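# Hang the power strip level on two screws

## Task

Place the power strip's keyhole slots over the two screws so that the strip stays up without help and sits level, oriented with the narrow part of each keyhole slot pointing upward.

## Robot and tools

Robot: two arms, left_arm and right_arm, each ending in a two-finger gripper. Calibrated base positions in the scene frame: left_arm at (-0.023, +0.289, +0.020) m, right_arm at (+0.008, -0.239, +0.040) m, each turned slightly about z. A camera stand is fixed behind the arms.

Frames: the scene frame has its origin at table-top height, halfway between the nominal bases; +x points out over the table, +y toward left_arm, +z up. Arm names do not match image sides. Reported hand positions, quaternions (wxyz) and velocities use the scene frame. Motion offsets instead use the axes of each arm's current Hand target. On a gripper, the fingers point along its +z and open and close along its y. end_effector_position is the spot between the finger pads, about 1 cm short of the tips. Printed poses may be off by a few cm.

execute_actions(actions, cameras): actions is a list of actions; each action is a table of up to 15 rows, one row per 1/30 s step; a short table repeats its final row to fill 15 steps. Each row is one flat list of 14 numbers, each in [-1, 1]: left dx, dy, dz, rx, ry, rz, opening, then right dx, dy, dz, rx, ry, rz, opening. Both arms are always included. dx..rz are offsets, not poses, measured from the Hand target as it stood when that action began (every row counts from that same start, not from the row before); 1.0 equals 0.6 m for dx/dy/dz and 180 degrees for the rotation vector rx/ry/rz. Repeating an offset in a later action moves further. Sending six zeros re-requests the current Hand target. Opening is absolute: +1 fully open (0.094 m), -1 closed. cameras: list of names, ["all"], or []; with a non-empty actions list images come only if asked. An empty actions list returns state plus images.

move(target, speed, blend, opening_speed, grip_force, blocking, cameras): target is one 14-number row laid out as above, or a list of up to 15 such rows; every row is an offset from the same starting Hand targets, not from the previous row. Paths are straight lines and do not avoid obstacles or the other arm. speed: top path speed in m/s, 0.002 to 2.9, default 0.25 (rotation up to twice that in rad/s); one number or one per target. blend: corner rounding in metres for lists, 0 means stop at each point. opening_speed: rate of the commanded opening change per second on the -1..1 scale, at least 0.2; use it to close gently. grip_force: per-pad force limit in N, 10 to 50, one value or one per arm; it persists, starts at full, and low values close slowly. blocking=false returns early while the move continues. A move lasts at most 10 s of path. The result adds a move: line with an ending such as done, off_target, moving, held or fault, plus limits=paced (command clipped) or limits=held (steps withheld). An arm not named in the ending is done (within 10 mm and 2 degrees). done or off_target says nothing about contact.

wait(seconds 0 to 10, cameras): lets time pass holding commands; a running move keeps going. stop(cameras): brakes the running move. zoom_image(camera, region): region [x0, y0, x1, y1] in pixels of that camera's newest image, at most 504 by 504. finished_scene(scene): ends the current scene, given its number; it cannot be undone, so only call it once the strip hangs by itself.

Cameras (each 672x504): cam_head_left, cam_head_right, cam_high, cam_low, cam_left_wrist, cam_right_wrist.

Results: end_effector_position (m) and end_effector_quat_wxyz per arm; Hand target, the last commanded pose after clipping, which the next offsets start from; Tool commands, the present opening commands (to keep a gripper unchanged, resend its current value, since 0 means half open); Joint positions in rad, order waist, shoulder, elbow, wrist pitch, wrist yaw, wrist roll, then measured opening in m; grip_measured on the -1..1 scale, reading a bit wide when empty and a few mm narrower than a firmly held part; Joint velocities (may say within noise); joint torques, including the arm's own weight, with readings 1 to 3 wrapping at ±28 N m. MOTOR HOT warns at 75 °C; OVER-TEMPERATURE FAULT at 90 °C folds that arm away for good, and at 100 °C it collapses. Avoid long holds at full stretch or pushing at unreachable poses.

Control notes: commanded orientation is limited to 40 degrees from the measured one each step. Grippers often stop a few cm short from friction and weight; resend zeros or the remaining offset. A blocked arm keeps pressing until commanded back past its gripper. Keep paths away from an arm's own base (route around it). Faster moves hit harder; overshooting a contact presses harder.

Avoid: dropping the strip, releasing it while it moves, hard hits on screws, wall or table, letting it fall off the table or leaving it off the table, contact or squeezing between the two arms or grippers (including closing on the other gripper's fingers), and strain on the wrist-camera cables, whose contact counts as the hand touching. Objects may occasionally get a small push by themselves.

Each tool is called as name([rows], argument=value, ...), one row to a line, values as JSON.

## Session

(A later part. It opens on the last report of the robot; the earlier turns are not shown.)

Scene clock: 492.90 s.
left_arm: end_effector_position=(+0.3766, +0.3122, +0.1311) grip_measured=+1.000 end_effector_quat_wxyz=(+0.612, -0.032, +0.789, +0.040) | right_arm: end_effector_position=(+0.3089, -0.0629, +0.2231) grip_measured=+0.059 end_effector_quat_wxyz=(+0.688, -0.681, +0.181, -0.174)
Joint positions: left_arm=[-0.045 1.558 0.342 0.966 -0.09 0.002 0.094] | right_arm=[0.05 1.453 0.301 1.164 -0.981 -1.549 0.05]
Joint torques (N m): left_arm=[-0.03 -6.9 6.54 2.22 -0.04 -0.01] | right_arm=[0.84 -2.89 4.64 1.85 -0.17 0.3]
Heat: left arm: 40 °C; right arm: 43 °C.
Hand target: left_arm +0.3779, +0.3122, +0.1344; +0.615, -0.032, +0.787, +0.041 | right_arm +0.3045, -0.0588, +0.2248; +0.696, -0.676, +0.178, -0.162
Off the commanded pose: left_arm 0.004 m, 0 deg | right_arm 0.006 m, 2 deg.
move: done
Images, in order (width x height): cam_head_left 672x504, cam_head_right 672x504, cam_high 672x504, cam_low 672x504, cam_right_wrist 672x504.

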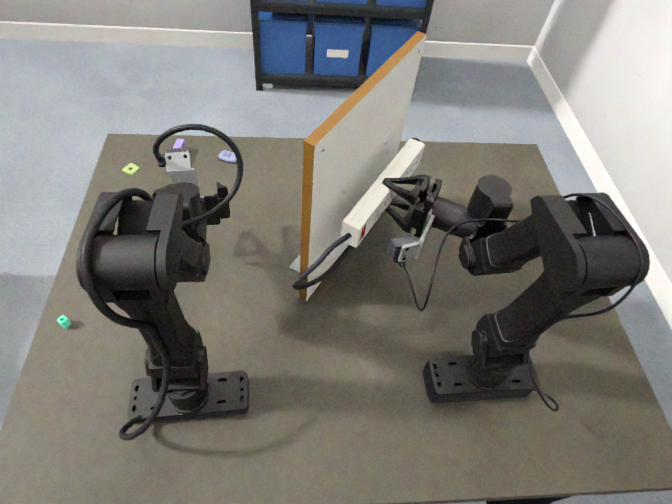

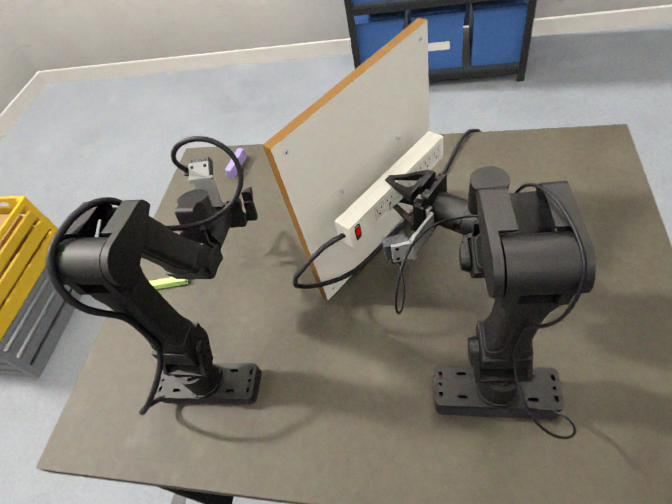

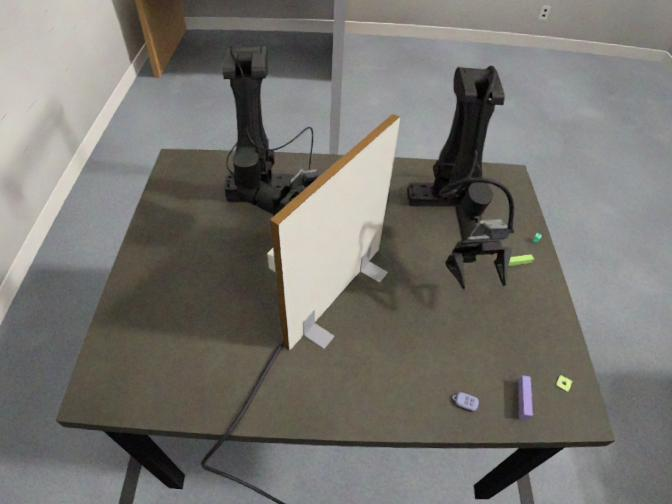

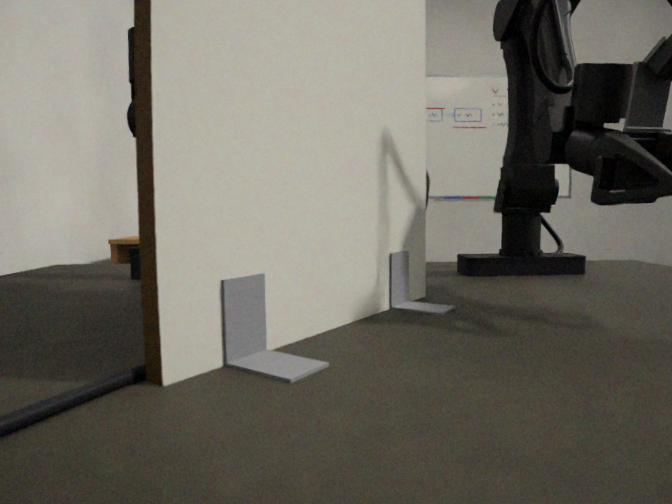

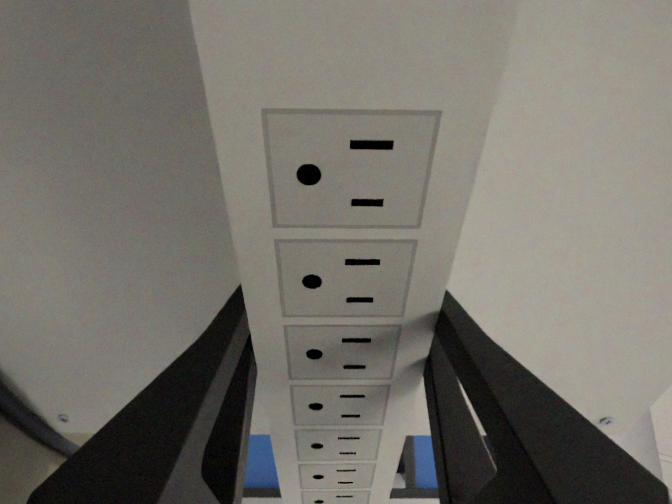

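move(target=[0,0,0,0,0,0,1, 0.0053,0.0205,0.0325,0,0,0,-0.2], cameras=["cam_head_left","cam_head_right","cam_high","cam_right_wrist"], speed=0.05)

zoom_image(camera="cam_head_right", region=[310, 110, 470, 250])

zoom_image(camera="cam_head_left", region=[310, 110, 470, 270])

Scene clock: 530.23 s.
left_arm: end_effector_position=(+0.3766, +0.3122, +0.1311) grip_measured=+1.000 end_effector_quat_wxyz=(+0.612, -0.032, +0.789, +0.040) | right_arm: end_effector_position=(+0.3123, -0.0469, +0.2015) grip_measured=+0.059 end_effector_quat_wxyz=(+0.684, -0.686, +0.189, -0.159)
Joint positions: left_arm=[-0.045 1.558 0.342 0.966 -0.09 0.002 0.094] | right_arm=[0.116 1.577 0.301 1.256 -0.925 -1.547 0.05]
Joint torques (N m): left_arm=[-0.03 -6.93 6.53 2.22 -0.04 -0.01] | right_arm=[0.77 -3.28 6.5 1.95 -0.05 0.29]
Heat: left arm: 40 °C; right arm: 40 °C.
Hand target: left_arm +0.3779, +0.3122, +0.1344; +0.615, -0.032, +0.787, +0.041 | right_arm +0.3163, -0.0427, +0.2129; +0.696, -0.676, +0.178, -0.162
Off the commanded pose: left_arm 0.004 m, 0 deg | right_arm 0.013 m, 2 deg.
move: off_target (right_arm)
Images, in order (width x height): cam_head_left 672x504, cam_head_right 672x504, cam_high 672x504, cam_right_wrist 672x504.

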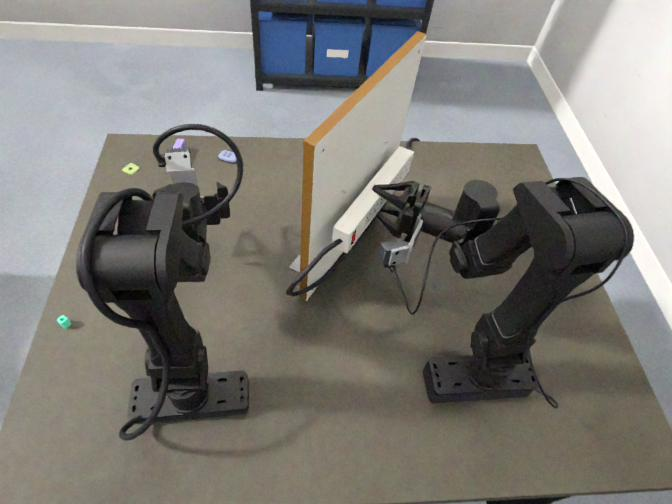

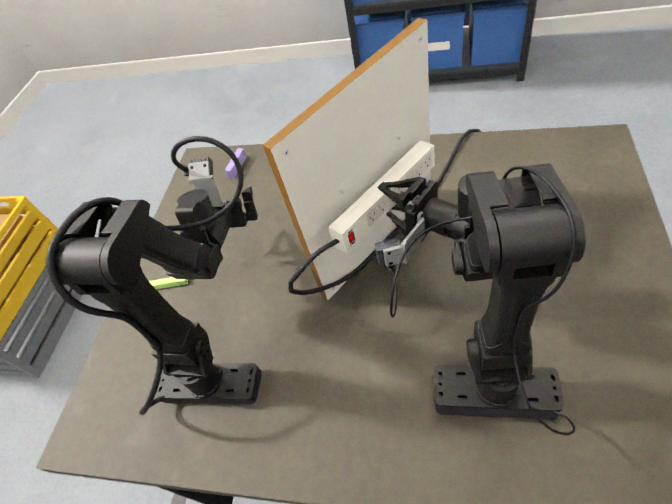

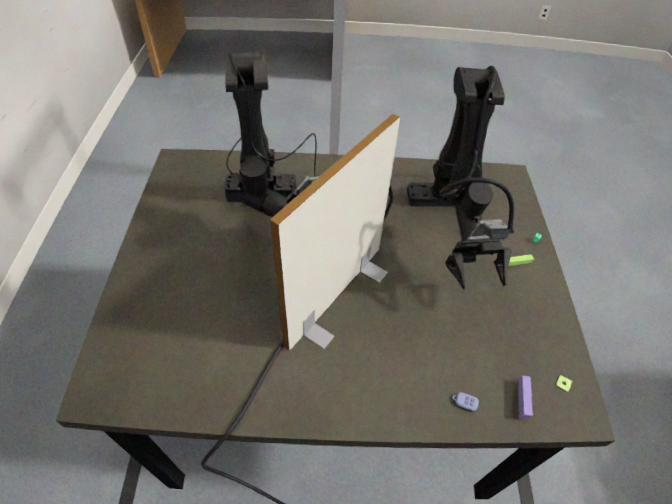

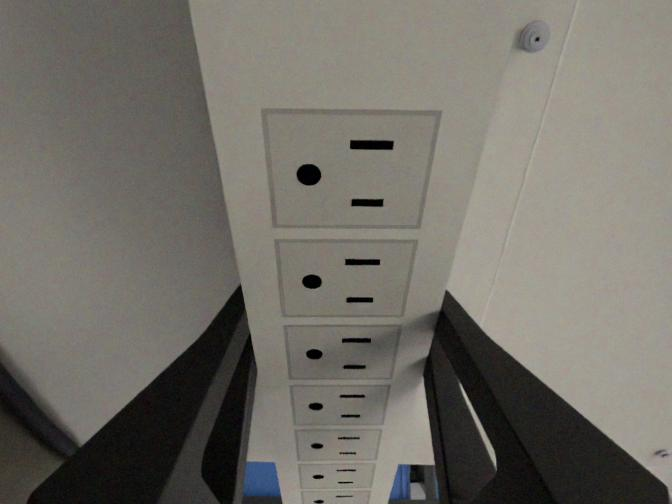

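Scaled by 3.150.

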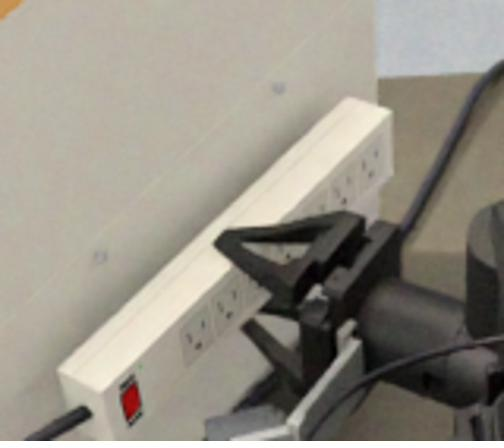

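Scaled by 3.150.

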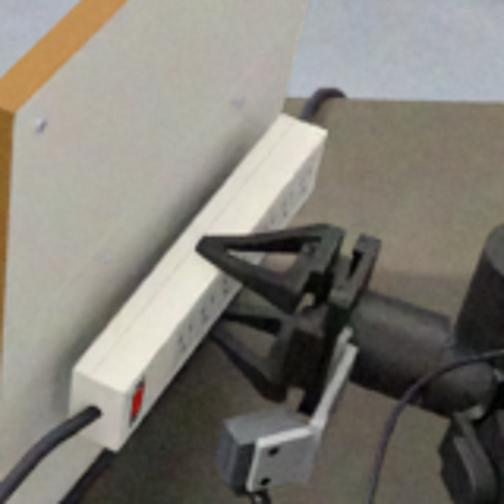

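move(target=[0,0,0,0,0,0,1, 0.0028,-0.0055,0.02,0,0,-0.014,-0.2], cameras=["cam_head_left","cam_head_right","cam_right_wrist"], speed=0.05)

zoom_image(camera="cam_head_right", region=[310, 110, 470, 250])

zoom_image(camera="cam_head_left", region=[310, 110, 470, 270])

zoom_image(camera="cam_right_wrist", region=[470, 0, 600, 98])

Scene clock: 546.33 s.
left_arm: end_effector_position=(+0.3766, +0.3122, +0.1311) grip_measured=+1.000 end_effector_quat_wxyz=(+0.612, -0.032, +0.789, +0.040) | right_arm: end_effector_position=(+0.3173, -0.0380, +0.2044) grip_measured=+0.059 end_effector_quat_wxyz=(+0.683, -0.688, +0.177, -0.172)
Joint positions: left_arm=[-0.045 1.558 0.342 0.966 -0.09 0.002 0.094] | right_arm=[0.152 1.59 0.328 1.249 -0.889 -1.576 0.05]
Joint torques (N m): left_arm=[-0.03 -6.9 6.53 2.22 -0.04 -0.01] | right_arm=[0.8 -3.55 7.42 1.75 -0.06 0.16]
Heat: left arm: 40 °C; right arm: 40 °C.
Hand target: left_arm +0.3779, +0.3122, +0.1344; +0.615, -0.032, +0.787, +0.041 | right_arm +0.3235, -0.0330, +0.2165; +0.692, -0.680, +0.163, -0.178
Off the commanded pose: left_arm 0.004 m, 0 deg | right_arm 0.014 m, 2 deg.
move: off_target (right_arm)
Images, in order (width x height): cam_head_left 672x504, cam_head_right 672x504, cam_right_wrist 672x504.

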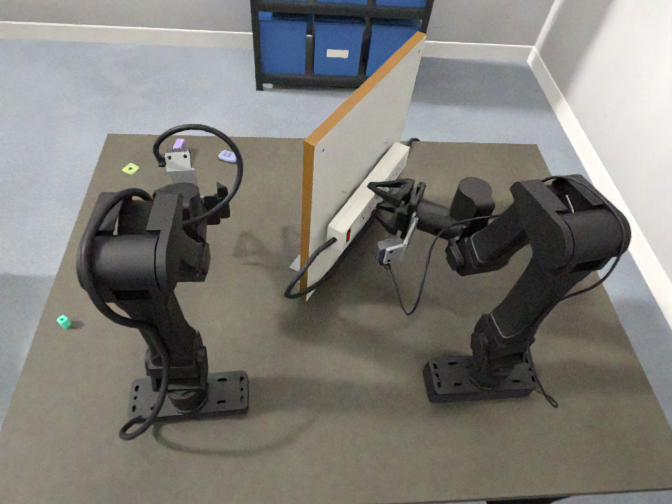

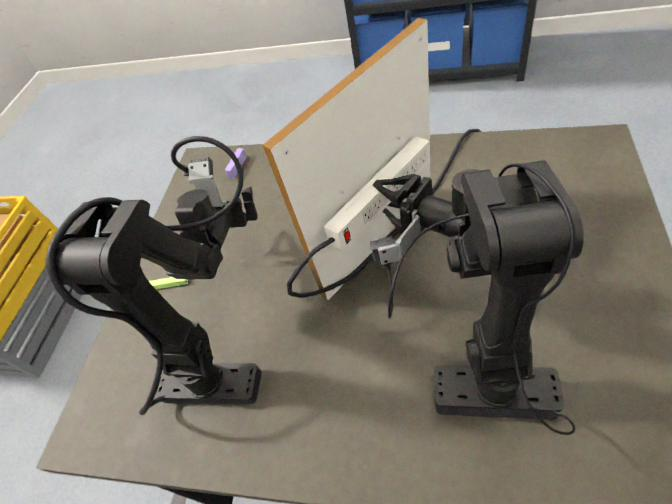

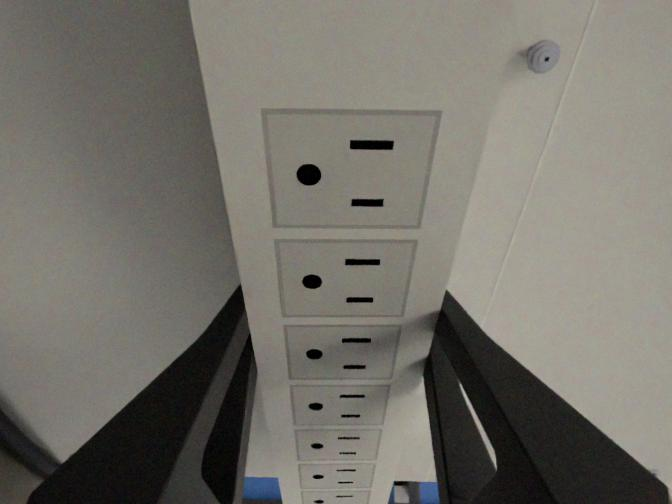

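Scaled by 3.150.

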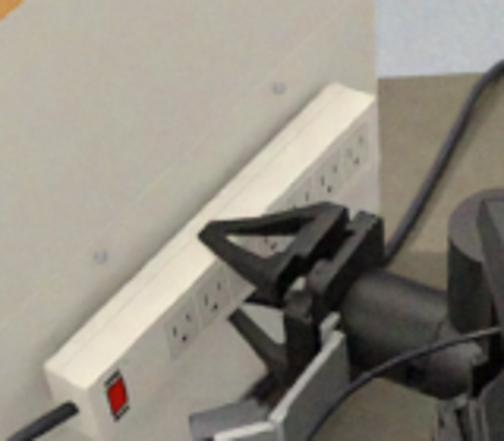

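Scaled by 3.150.

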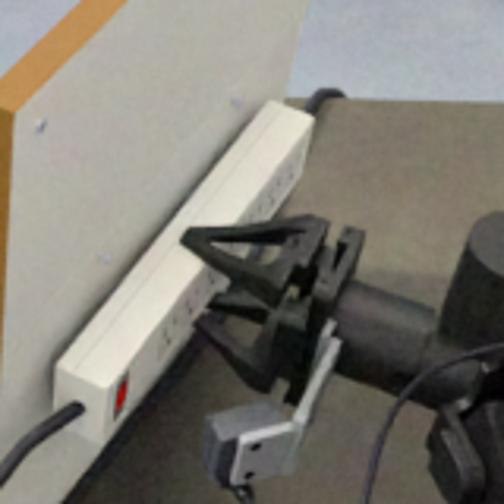

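Scaled by 3.877.

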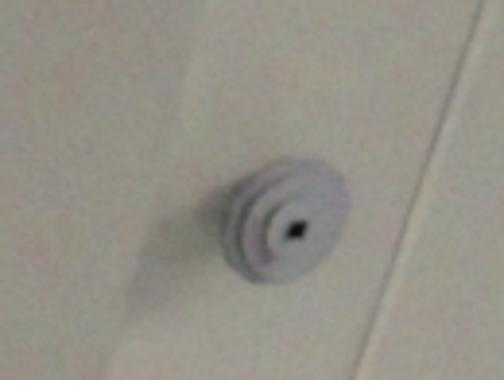

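move(target=[0,0,0,0,0,0,1, 0.0008,0,0.01,0,0,0,-0.2], cameras=[], speed=0.03)

move(target=[0,0,0,0,0,0,1, 0.0008,0,0.0083,0,0,0,-0.2], cameras=["cam_head_left","cam_head_right","cam_right_wrist"], speed=0.03)

zoom_image(camera="cam_head_right", region=[310, 110, 470, 250])

zoom_image(camera="cam_head_left", region=[310, 110, 470, 270])

Scene clock: 578.70 s.
left_arm: end_effector_position=(+0.3766, +0.3122, +0.1311) grip_measured=+1.000 end_effector_quat_wxyz=(+0.612, -0.032, +0.789, +0.040) | right_arm: end_effector_position=(+0.3204, -0.0333, +0.2040) grip_measured=+0.059 end_effector_quat_wxyz=(+0.682, -0.688, +0.177, -0.172)
Joint positions: left_arm=[-0.045 1.558 0.342 0.966 -0.09 0.002 0.094] | right_arm=[0.17 1.604 0.343 1.244 -0.871 -1.578 0.05]
Joint torques (N m): left_arm=[-0.03 -6.91 6.53 2.23 -0.04 -0.01] | right_arm=[0.76 -3.64 7.5 1.79 -0.04 0.13]
Heat: left arm: 40 °C; right arm: 43 °C.
Hand target: left_arm +0.3779, +0.3122, +0.1344; +0.615, -0.032, +0.787, +0.041 | right_arm +0.3267, -0.0280, +0.2165; +0.692, -0.680, +0.163, -0.178
Off the commanded pose: left_arm 0.004 m, 0 deg | right_arm 0.015 m, 2 deg.
move: off_target (right_arm)
No camera images: "cameras" was empty.

Scene clock: 579.50 s.
left_arm: end_effector_position=(+0.3766, +0.3122, +0.1311) grip_measured=+1.000 end_effector_quat_wxyz=(+0.612, -0.032, +0.789, +0.040) | right_arm: end_effector_position=(+0.3229, -0.0303, +0.2031) grip_measured=+0.059 end_effector_quat_wxyz=(+0.681, -0.689, +0.178, -0.173)
Joint positions: left_arm=[-0.045 1.558 0.342 0.966 -0.09 0.002 0.094] | right_arm=[0.182 1.614 0.352 1.241 -0.854 -1.582 0.05]
Joint torques (N m): left_arm=[-0.03 -6.91 6.53 2.22 -0.04 -0.01] | right_arm=[0.84 -3.6 7.91 1.8 -0.07 0.19]
Heat: left arm: 40 °C; right arm: 43 °C.
Hand target: left_arm +0.3779, +0.3122, +0.1344; +0.615, -0.032, +0.787, +0.041 | right_arm +0.3294, -0.0237, +0.2166; +0.692, -0.680, +0.163, -0.178
Off the commanded pose: left_arm 0.004 m, 0 deg | right_arm 0.016 m, 2 deg.
move: off_target (right_arm)
Images, in order (width x height): cam_head_left 672x504, cam_head_right 672x504, cam_right_wrist 672x504.

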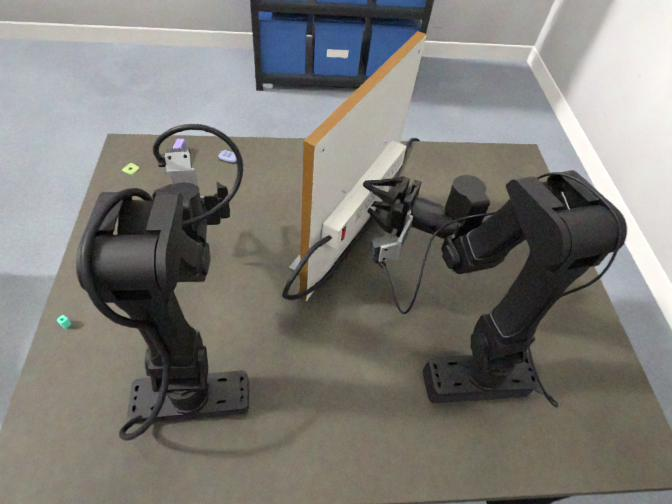

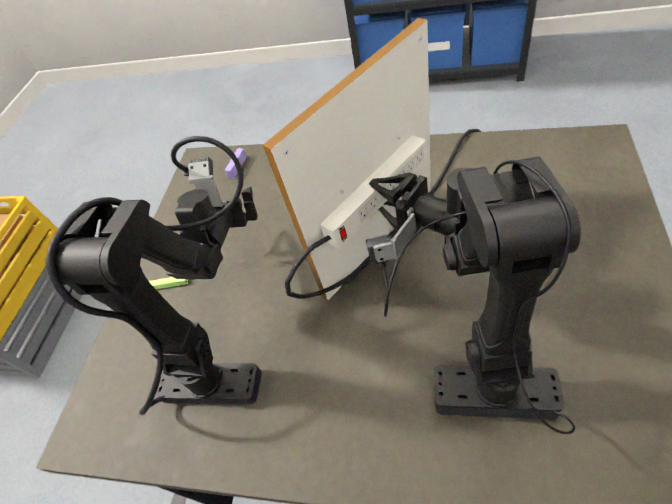

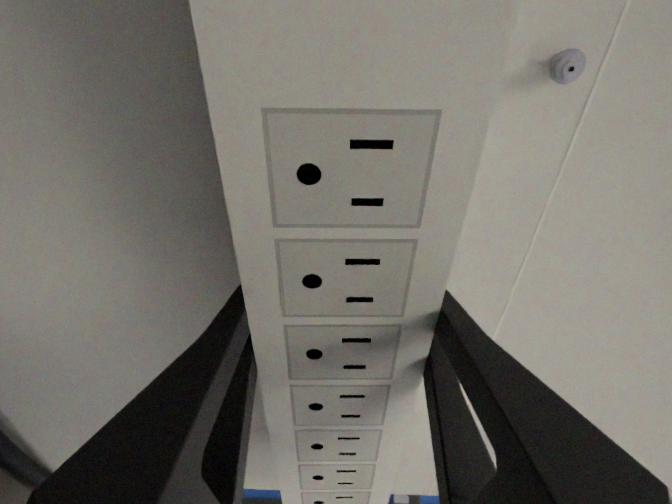

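Scaled by 3.150.

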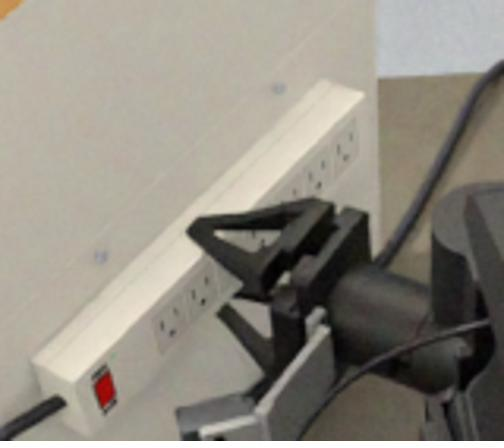

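Scaled by 3.150.

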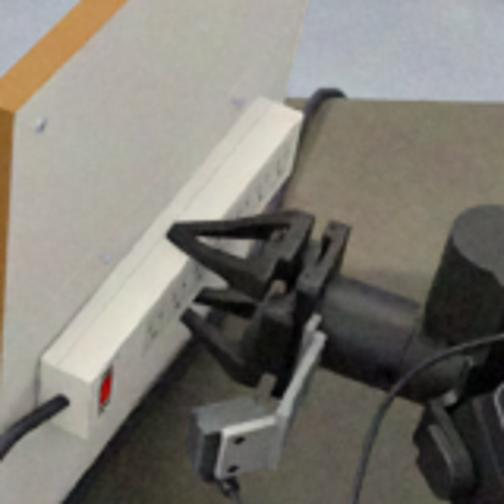

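move(target=[0,0,0,0,0,0,1, 0.0006,-0.002,0.0067,0,0,0,-0.2], cameras=[], speed=0.03)

move(target=[0,0,0,0,0,0,1, 0.0006,-0.002,0.0067,0,0,0,-0.2], cameras=[], speed=0.03)

Scene clock: 601.23 s.
left_arm: end_effector_position=(+0.3766, +0.3122, +0.1311) grip_measured=+1.000 end_effector_quat_wxyz=(+0.612, -0.032, +0.789, +0.040) | right_arm: end_effector_position=(+0.3234, -0.0293, +0.2032) grip_measured=+0.059 end_effector_quat_wxyz=(+0.680, -0.689, +0.179, -0.174)
Joint positions: left_arm=[-0.045 1.558 0.342 0.966 -0.09 0.002 0.094] | right_arm=[0.187 1.614 0.353 1.239 -0.846 -1.583 0.05]
Joint torques (N m): left_arm=[-0.03 -6.91 6.54 2.22 -0.04 -0.01] | right_arm=[1.37 -3.47 8.73 1.73 -0.06 0.17]
Heat: left arm: 40 °C; right arm: 42 °C.
Hand target: left_arm +0.3779, +0.3122, +0.1344; +0.615, -0.032, +0.787, +0.041 | right_arm +0.3316, -0.0204, +0.2179; +0.692, -0.680, +0.163, -0.178
Off the commanded pose: left_arm 0.004 m, 0 deg | right_arm 0.019 m, 3 deg.
move: off_target (right_arm)
No camera images: "cameras" was empty.

Scene clock: 601.93 s.
left_arm: end_effector_position=(+0.3766, +0.3122, +0.1311) grip_measured=+1.000 end_effector_quat_wxyz=(+0.612, -0.032, +0.789, +0.040) | right_arm: end_effector_position=(+0.3235, -0.0292, +0.2031) grip_measured=+0.059 end_effector_quat_wxyz=(+0.680, -0.689, +0.180, -0.175)
Joint positions: left_arm=[-0.045 1.558 0.342 0.966 -0.09 0.002 0.094] | right_arm=[0.188 1.614 0.353 1.239 -0.844 -1.583 0.05]
Joint torques (N m): left_arm=[-0.03 -6.9 6.52 2.22 -0.04 -0.01] | right_arm=[2.09 -3.36 9.65 1.65 0.05 0.19]
Heat: left arm: 40 °C; right arm: 43 °C.
Hand target: left_arm +0.3779, +0.3122, +0.1344; +0.615, -0.032, +0.787, +0.041 | right_arm +0.3338, -0.0171, +0.2192; +0.692, -0.680, +0.163, -0.178
Off the commanded pose: left_arm 0.004 m, 0 deg | right_arm 0.023 m, 3 deg.
move: off_target (right_arm)
No camera images: "cameras" was empty.

move(target=[0,0,0,0,0,0,1, 0.012,-0.0003,-0.0219,0,0,0,-0.2], cameras=["cam_head_left","cam_head_right","cam_right_wrist"], speed=0.03)

zoom_image(camera="cam_head_right", region=[310, 110, 470, 250])

zoom_image(camera="cam_head_left", region=[310, 110, 470, 270])

Scene clock: 652.30 s.
left_arm: end_effector_position=(+0.3766, +0.3122, +0.1311) grip_measured=+1.000 end_effector_quat_wxyz=(+0.612, -0.032, +0.789, +0.040) | right_arm: end_effector_position=(+0.3283, -0.0343, +0.2063) grip_measured=+0.059 end_effector_quat_wxyz=(+0.681, -0.689, +0.178, -0.175)
Joint positions: left_arm=[-0.045 1.558 0.342 0.966 -0.09 0.002 0.094] | right_arm=[0.162 1.614 0.372 1.224 -0.873 -1.584 0.05]
Joint torques (N m): left_arm=[-0.02 -6.91 6.54 2.22 -0.04 -0.01] | right_arm=[-0.34 -3.92 7.56 1.78 -0.3 0.18]
Heat: left arm: 41 °C; right arm: 50 °C.
Hand target: left_arm +0.3779, +0.3122, +0.1344; +0.615, -0.032, +0.787, +0.041 | right_arm +0.3340, -0.0320, +0.2192; +0.692, -0.680, +0.163, -0.178
Off the commanded pose: left_arm 0.004 m, 0 deg | right_arm 0.014 m, 2 deg.
move: off_target (right_arm)
Images, in order (width x height): cam_head_left 672x504, cam_head_right 672x504, cam_right_wrist 672x504.

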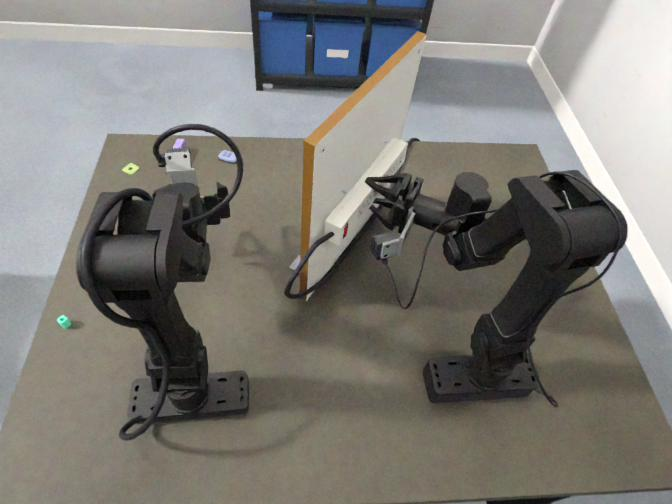

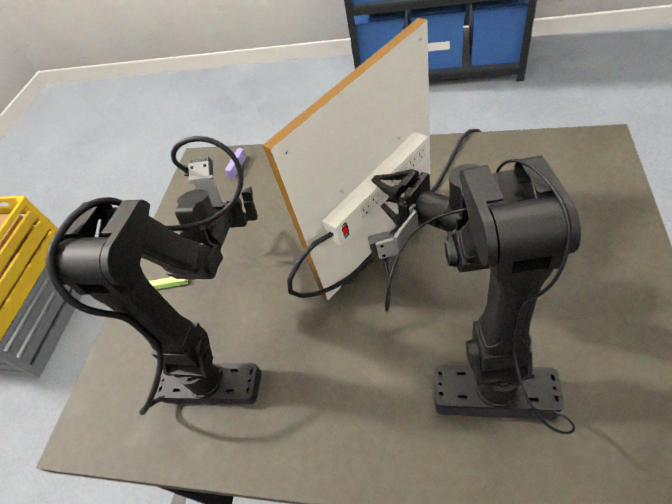

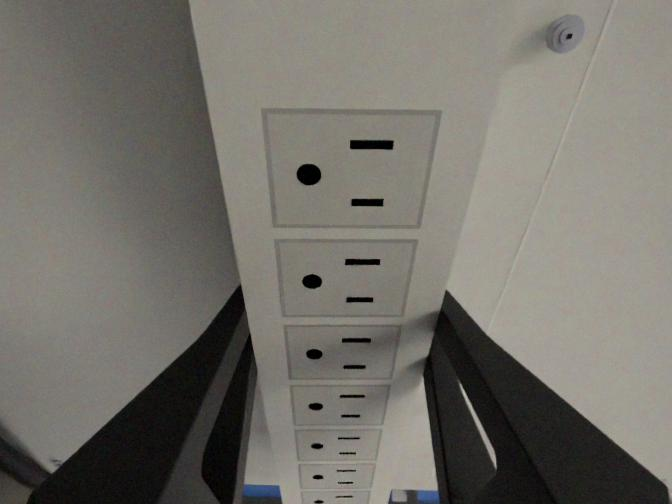

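Scaled by 3.150.

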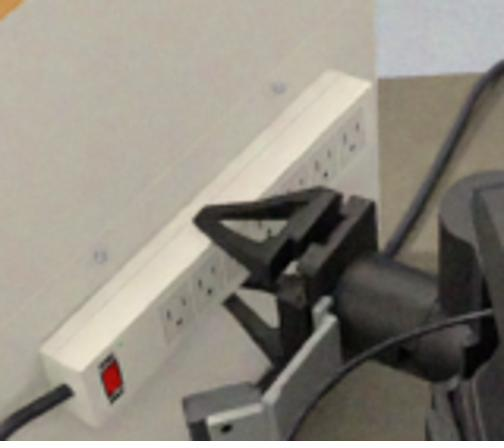

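Scaled by 3.150.

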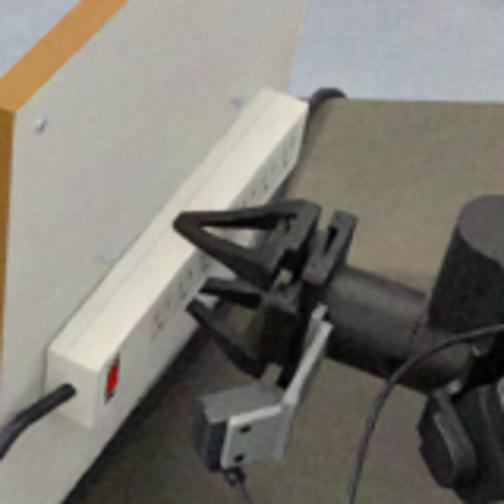

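zoom_image(camera="cam_head_right", region=[384, 116, 444, 161])

zoom_image(camera="cam_head_right", region=[315, 180, 375, 255])

zoom_image(camera="cam_head_left", region=[370, 125, 430, 170])

zoom_image(camera="cam_head_left", region=[315, 180, 375, 255])

Scaled by 8.400.

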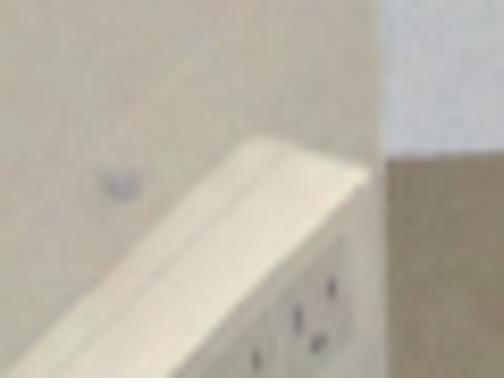

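Scaled by 6.720.

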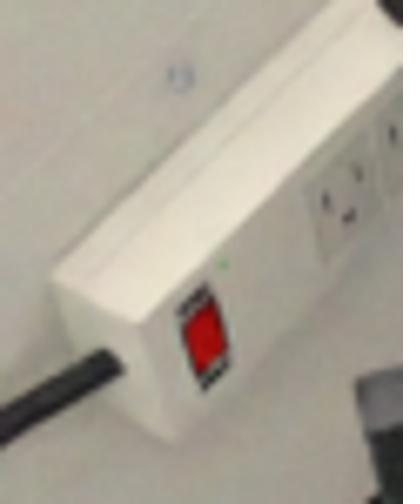

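Scaled by 8.400.

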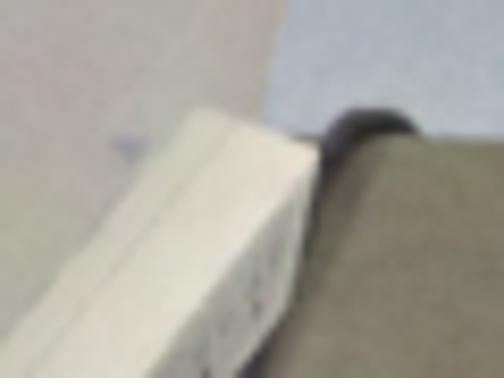

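Scaled by 6.720.

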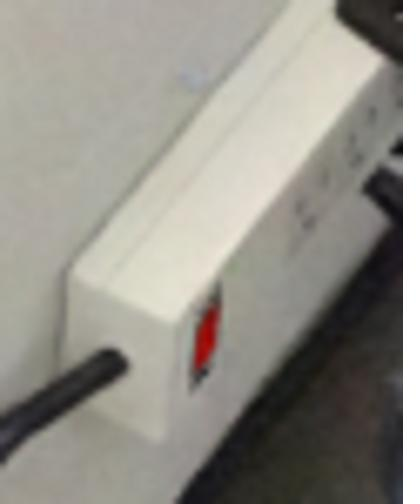

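move(target=[0,0,0,0,0,0,1, 0.0088,-0.0332,-0.0005,0,0,0.0028,-0.2], cameras=["cam_right_wrist","cam_head_right"], speed=0.03)

zoom_image(camera="cam_right_wrist", region=[440, 0, 640, 150])

zoom_image(camera="cam_head_right", region=[310, 110, 470, 250])

Scene clock: 720.17 s.
left_arm: end_effector_position=(+0.3766, +0.3122, +0.1311) grip_measured=+1.000 end_effector_quat_wxyz=(+0.612, -0.032, +0.789, +0.040) | right_arm: end_effector_position=(+0.3333, -0.0374, +0.2081) grip_measured=+0.059 end_effector_quat_wxyz=(+0.673, -0.695, +0.194, -0.160)
Joint positions: left_arm=[-0.045 1.558 0.342 0.966 -0.09 0.002 0.094] | right_arm=[0.146 1.573 0.404 1.103 -0.886 -1.582 0.05]
Joint torques (N m): left_arm=[-0.05 -6.9 6.53 2.22 -0.04 -0.01] | right_arm=[-0.24 -7.56 8.61 1.78 -0.33 0.26]
Heat: left arm: 41 °C; right arm: 48 °C.
Hand target: left_arm +0.3779, +0.3122, +0.1344; +0.615, -0.032, +0.787, +0.041 | right_arm +0.3380, -0.0349, +0.2393; +0.693, -0.679, +0.166, -0.175
Off the commanded pose: left_arm 0.004 m, 0 deg | right_arm 0.032 m, 5 deg.
move: off_target (right_arm)
Images, in order (width x height): cam_head_right 672x504, cam_right_wrist 672x504.

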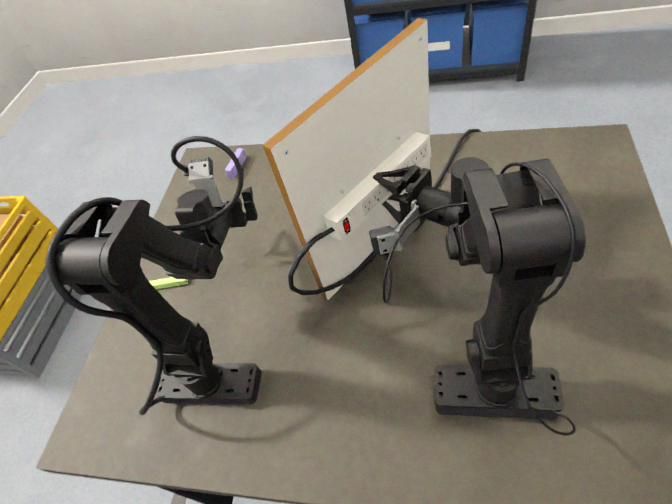

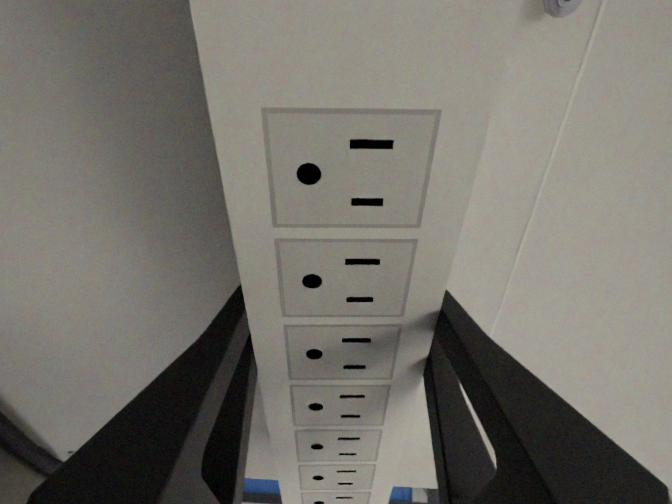

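Scaled by 2.520.

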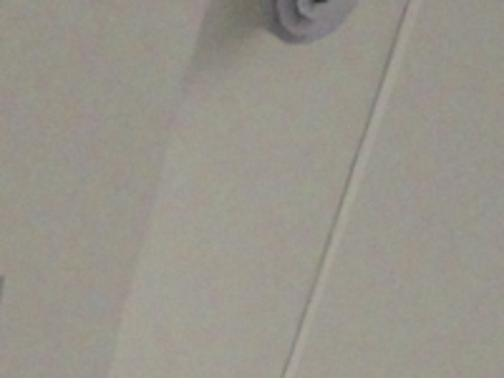

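Scaled by 3.150.

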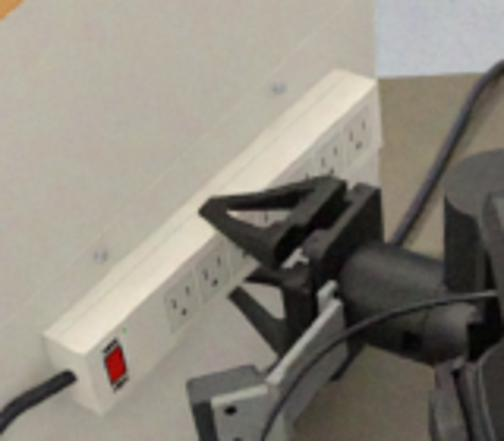

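move(target=[0,0,0,0,0,0,1, 0.0003,-0.0125,0.0004,0,0,0,-0.2], cameras=[], speed=0.03)

Scene clock: 733.40 s.
left_arm: end_effector_position=(+0.3766, +0.3122, +0.1311) grip_measured=+1.000 end_effector_quat_wxyz=(+0.612, -0.032, +0.789, +0.040) | right_arm: end_effector_position=(+0.3330, -0.0374, +0.2112) grip_measured=+0.059 end_effector_quat_wxyz=(+0.671, -0.697, +0.200, -0.154)
Joint positions: left_arm=[-0.045 1.558 0.342 0.966 -0.09 0.002 0.094] | right_arm=[0.146 1.542 0.414 1.045 -0.887 -1.582 0.05]
Joint torques (N m): left_arm=[-0.05 -6.91 6.53 2.22 -0.04 -0.01] | right_arm=[-0.28 -7.64 9.03 1.89 -0.34 0.25]
Heat: left arm: 41 °C; right arm: 49 °C.
Hand target: left_arm +0.3779, +0.3122, +0.1344; +0.615, -0.032, +0.787, +0.041 | right_arm +0.3381, -0.0349, +0.2467; +0.693, -0.680, +0.166, -0.174
Off the commanded pose: left_arm 0.004 m, 0 deg | right_arm 0.036 m, 6 deg.
move: off_target (right_arm)
No camera images: "cameras" was empty.

move(target=[0,0,0,0,0,0,1, -0.0014,-0.0838,-0.0179,0.015,0,-0.015,-0.2], cameras=["cam_head_left","cam_head_right","cam_right_wrist"], speed=0.05)

Scene clock: 747.87 s.
left_arm: end_effector_position=(+0.3766, +0.3122, +0.1311) grip_measured=+1.000 end_effector_quat_wxyz=(+0.612, -0.032, +0.789, +0.040) | right_arm: end_effector_position=(+0.3312, -0.0456, +0.2646) grip_measured=+0.059 end_effector_quat_wxyz=(+0.686, -0.684, +0.169, -0.184)
Joint positions: left_arm=[-0.045 1.558 0.342 0.966 -0.09 0.002 0.094] | right_arm=[0.113 1.379 0.474 0.919 -0.923 -1.579 0.05]
Joint torques (N m): left_arm=[-0.03 -6.91 6.54 2.23 -0.04 -0.01] | right_arm=[-0.36 -6.74 9.54 1.76 -0.28 0.4]
Heat: left arm: 41 °C; right arm: 48 °C.
Hand target: left_arm +0.3779, +0.3122, +0.1344; +0.615, -0.032, +0.787, +0.041 | right_arm +0.3316, -0.0449, +0.2966; +0.704, -0.667, +0.146, -0.195
Off the commanded pose: left_arm 0.004 m, 0 deg | right_arm 0.032 m, 4 deg.
move: off_target (right_arm)
Images, in order (width x height): cam_head_left 672x504, cam_head_right 672x504, cam_right_wrist 672x504.

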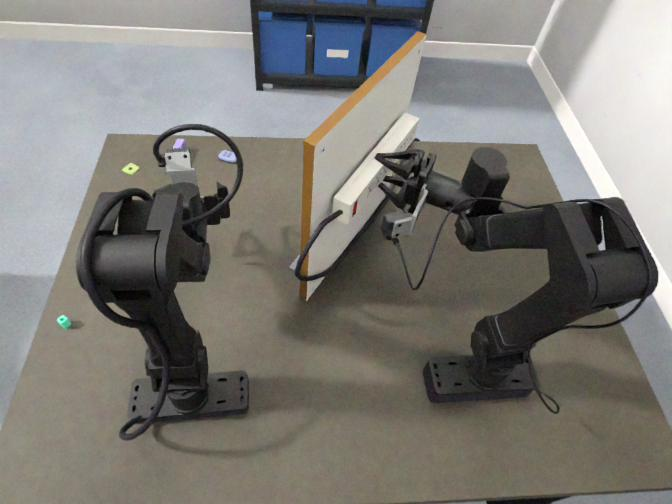

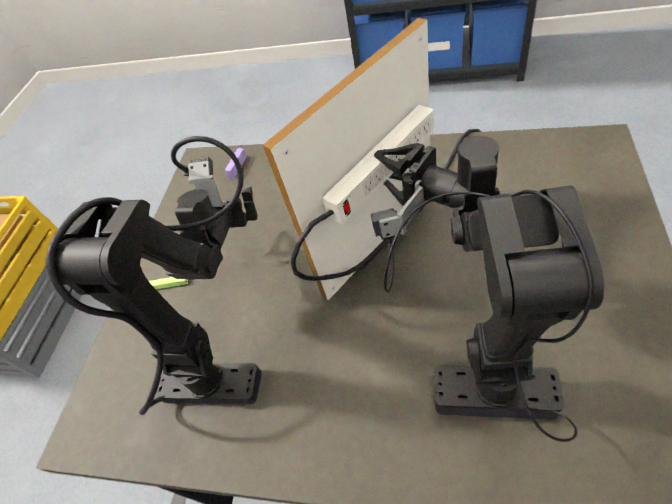

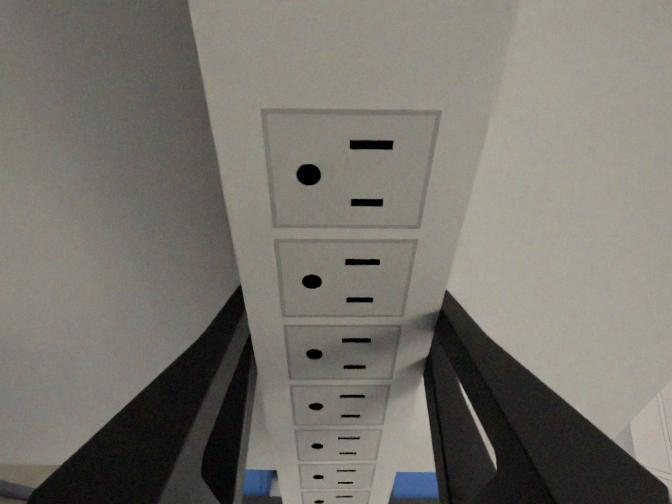

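move(target=[0,0,0,0,0,0,1, -0.0067,0.033,-0.0016,0,0,0.0062,-0.2], cameras=[], speed=0.04)

Scene clock: 759.63 s.
left_arm: end_effector_position=(+0.3766, +0.3122, +0.1311) grip_measured=+1.000 end_effector_quat_wxyz=(+0.612, -0.032, +0.789, +0.040) | right_arm: end_effector_position=(+0.3324, -0.0454, +0.2727) grip_measured=+0.059 end_effector_quat_wxyz=(+0.695, -0.673, +0.155, -0.197)
Joint positions: left_arm=[-0.045 1.558 0.342 0.966 -0.09 0.002 0.094] | right_arm=[0.113 1.396 0.474 0.995 -0.923 -1.561 0.05]
Joint torques (N m): left_arm=[-0.05 -6.91 6.53 2.22 -0.04 -0.01] | right_arm=[0.27 -3.45 5.57 1.97 -0.13 0.33]
Heat: left arm: 41 °C; right arm: 47 °C.
Hand target: left_arm +0.3779, +0.3122, +0.1344; +0.615, -0.032, +0.787, +0.041 | right_arm +0.3291, -0.0431, +0.2767; +0.706, -0.665, +0.152, -0.188
Off the commanded pose: left_arm 0.004 m, 0 deg | right_arm 0.006 m, 2 deg.
move: done
No camera images: "cameras" was empty.

move(target=[0,0,0,0,0,0,1,-0.0006,0.0166,-0.0012,0,0,0,-0.2], speed=0.04)

Scene clock: 793.37 s.
left_arm: end_effector_position=(+0.3766, +0.3122, +0.1311) grip_measured=+1.000 end_effector_quat_wxyz=(+0.612, -0.032, +0.789, +0.040) | right_arm: end_effector_position=(+0.3325, -0.0454, +0.2661) grip_measured=+0.059 end_effector_quat_wxyz=(+0.698, -0.671, +0.150, -0.201)
Joint positions: left_arm=[-0.045 1.558 0.342 0.966 -0.09 0.002 0.094] | right_arm=[0.113 1.434 0.454 1.07 -0.923 -1.559 0.05]
Joint torques (N m): left_arm=[-0.03 -6.91 6.53 2.23 -0.03 -0.01] | right_arm=[0.34 -3.25 5.24 1.86 -0.11 0.4]
Heat: left arm: 41 °C; right arm: 43 °C.
Hand target: left_arm +0.3779, +0.3122, +0.1344; +0.615, -0.032, +0.787, +0.041 | right_arm +0.3291, -0.0431, +0.2668; +0.706, -0.665, +0.152, -0.188
Off the commanded pose: left_arm 0.004 m, 0 deg | right_arm 0.004 m, 2 deg.
move: done

move(target=[0,0,0,0,0,0,1,-0.0086,0.0106,0.0004,-0.0172,0,0.0189,-0.2], speed=0.04)

Scene clock: 801.43 s.
left_arm: end_effector_position=(+0.3766, +0.3122, +0.1311) grip_measured=+1.000 end_effector_quat_wxyz=(+0.612, -0.032, +0.789, +0.040) | right_arm: end_effector_position=(+0.3335, -0.0451, +0.2469) grip_measured=+0.059 end_effector_quat_wxyz=(+0.681, -0.687, +0.187, -0.170)
Joint positions: left_arm=[-0.045 1.558 0.342 0.966 -0.09 0.002 0.094] | right_arm=[0.116 1.426 0.454 0.95 -0.912 -1.566 0.05]
Joint torques (N m): left_arm=[-0.03 -6.91 6.53 2.22 -0.04 -0.01] | right_arm=[1.09 -7.12 5.72 1.68 -0.2 0.34]
Heat: left arm: 41 °C; right arm: 43 °C.
Hand target: left_arm +0.3779, +0.3122, +0.1344; +0.615, -0.032, +0.787, +0.041 | right_arm +0.3251, -0.0402, +0.2603; +0.693, -0.679, +0.177, -0.163
Off the commanded pose: left_arm 0.004 m, 0 deg | right_arm 0.017 m, 2 deg.
move: off_target (right_arm)

move(target=[0,0,0,0,0,0,1,-0.0111,-0.0497,0.0022,0,0,0,-0.2], speed=0.05)

Scene clock: 818.03 s.
left_arm: end_effector_position=(+0.3766, +0.3122, +0.1311) grip_measured=+1.000 end_effector_quat_wxyz=(+0.612, -0.032, +0.789, +0.040) | right_arm: end_effector_position=(+0.3206, -0.0426, +0.2551) grip_measured=+0.059 end_effector_quat_wxyz=(+0.672, -0.695, +0.207, -0.150)
Joint positions: left_arm=[-0.045 1.558 0.342 0.966 -0.09 0.002 0.094] | right_arm=[0.136 1.3 0.461 0.755 -0.891 -1.566 0.05]
Joint torques (N m): left_arm=[-0.05 -6.91 6.54 2.22 -0.04 -0.01] | right_arm=[0.87 -6.41 10.13 1.79 -0.25 0.33]
Heat: left arm: 41 °C; right arm: 44 °C.
Hand target: left_arm +0.3779, +0.3122, +0.1344; +0.615, -0.032, +0.787, +0.041 | right_arm +0.3202, -0.0367, +0.2903; +0.693, -0.679, +0.177, -0.163
Off the commanded pose: left_arm 0.004 m, 0 deg | right_arm 0.036 m, 5 deg.
move: off_target (right_arm)

move(target=[0,0,0,0,0,0,1,0.0008,0.0333,-0.0005,0,0,0,-0.2], speed=0.05)

Scene clock: 824.77 s.
left_arm: end_effector_position=(+0.3766, +0.3122, +0.1311) grip_measured=+1.000 end_effector_quat_wxyz=(+0.612, -0.032, +0.789, +0.040) | right_arm: end_effector_position=(+0.3239, -0.0420, +0.2642) grip_measured=+0.059 end_effector_quat_wxyz=(+0.682, -0.686, +0.185, -0.173)
Joint positions: left_arm=[-0.045 1.558 0.342 0.966 -0.09 0.002 0.094] | right_arm=[0.136 1.324 0.461 0.847 -0.891 -1.568 0.05]
Joint torques (N m): left_arm=[-0.02 -6.91 6.53 2.22 -0.03 -0.01] | right_arm=[0.96 -3.06 6.34 1.95 -0.21 0.33]
Heat: left arm: 41 °C; right arm: 47 °C.
Hand target: left_arm +0.3779, +0.3122, +0.1344; +0.615, -0.032, +0.787, +0.041 | right_arm +0.3202, -0.0367, +0.2702; +0.693, -0.679, +0.177, -0.163
Off the commanded pose: left_arm 0.004 m, 0 deg | right_arm 0.009 m, 2 deg.
move: done

move(target=[0,0,0,0,0,0,1,0.0084,0.0081,-0.0013,0.003,0,-0.0053,-0.2], speed=0.04)

Scene clock: 830.57 s.
left_arm: end_effector_position=(+0.3766, +0.3122, +0.1311) grip_measured=+1.000 end_effector_quat_wxyz=(+0.612, -0.032, +0.789, +0.040) | right_arm: end_effector_position=(+0.3276, -0.0408, +0.2612) grip_measured=+0.059 end_effector_quat_wxyz=(+0.685, -0.684, +0.178, -0.176)
Joint positions: left_arm=[-0.045 1.558 0.342 0.966 -0.09 0.002 0.094] | right_arm=[0.136 1.368 0.461 0.907 -0.896 -1.568 0.05]
Joint torques (N m): left_arm=[-0.03 -6.9 6.54 2.22 -0.04 -0.01] | right_arm=[-0.16 -3.19 5.65 2.01 -0.3 0.3]
Heat: left arm: 41 °C; right arm: 47 °C.
Hand target: left_arm +0.3779, +0.3122, +0.1344; +0.615, -0.032, +0.787, +0.041 | right_arm +0.3242, -0.0396, +0.2653; +0.695, -0.677, +0.171, -0.169
Off the commanded pose: left_arm 0.004 m, 0 deg | right_arm 0.005 m, 2 deg.
move: done


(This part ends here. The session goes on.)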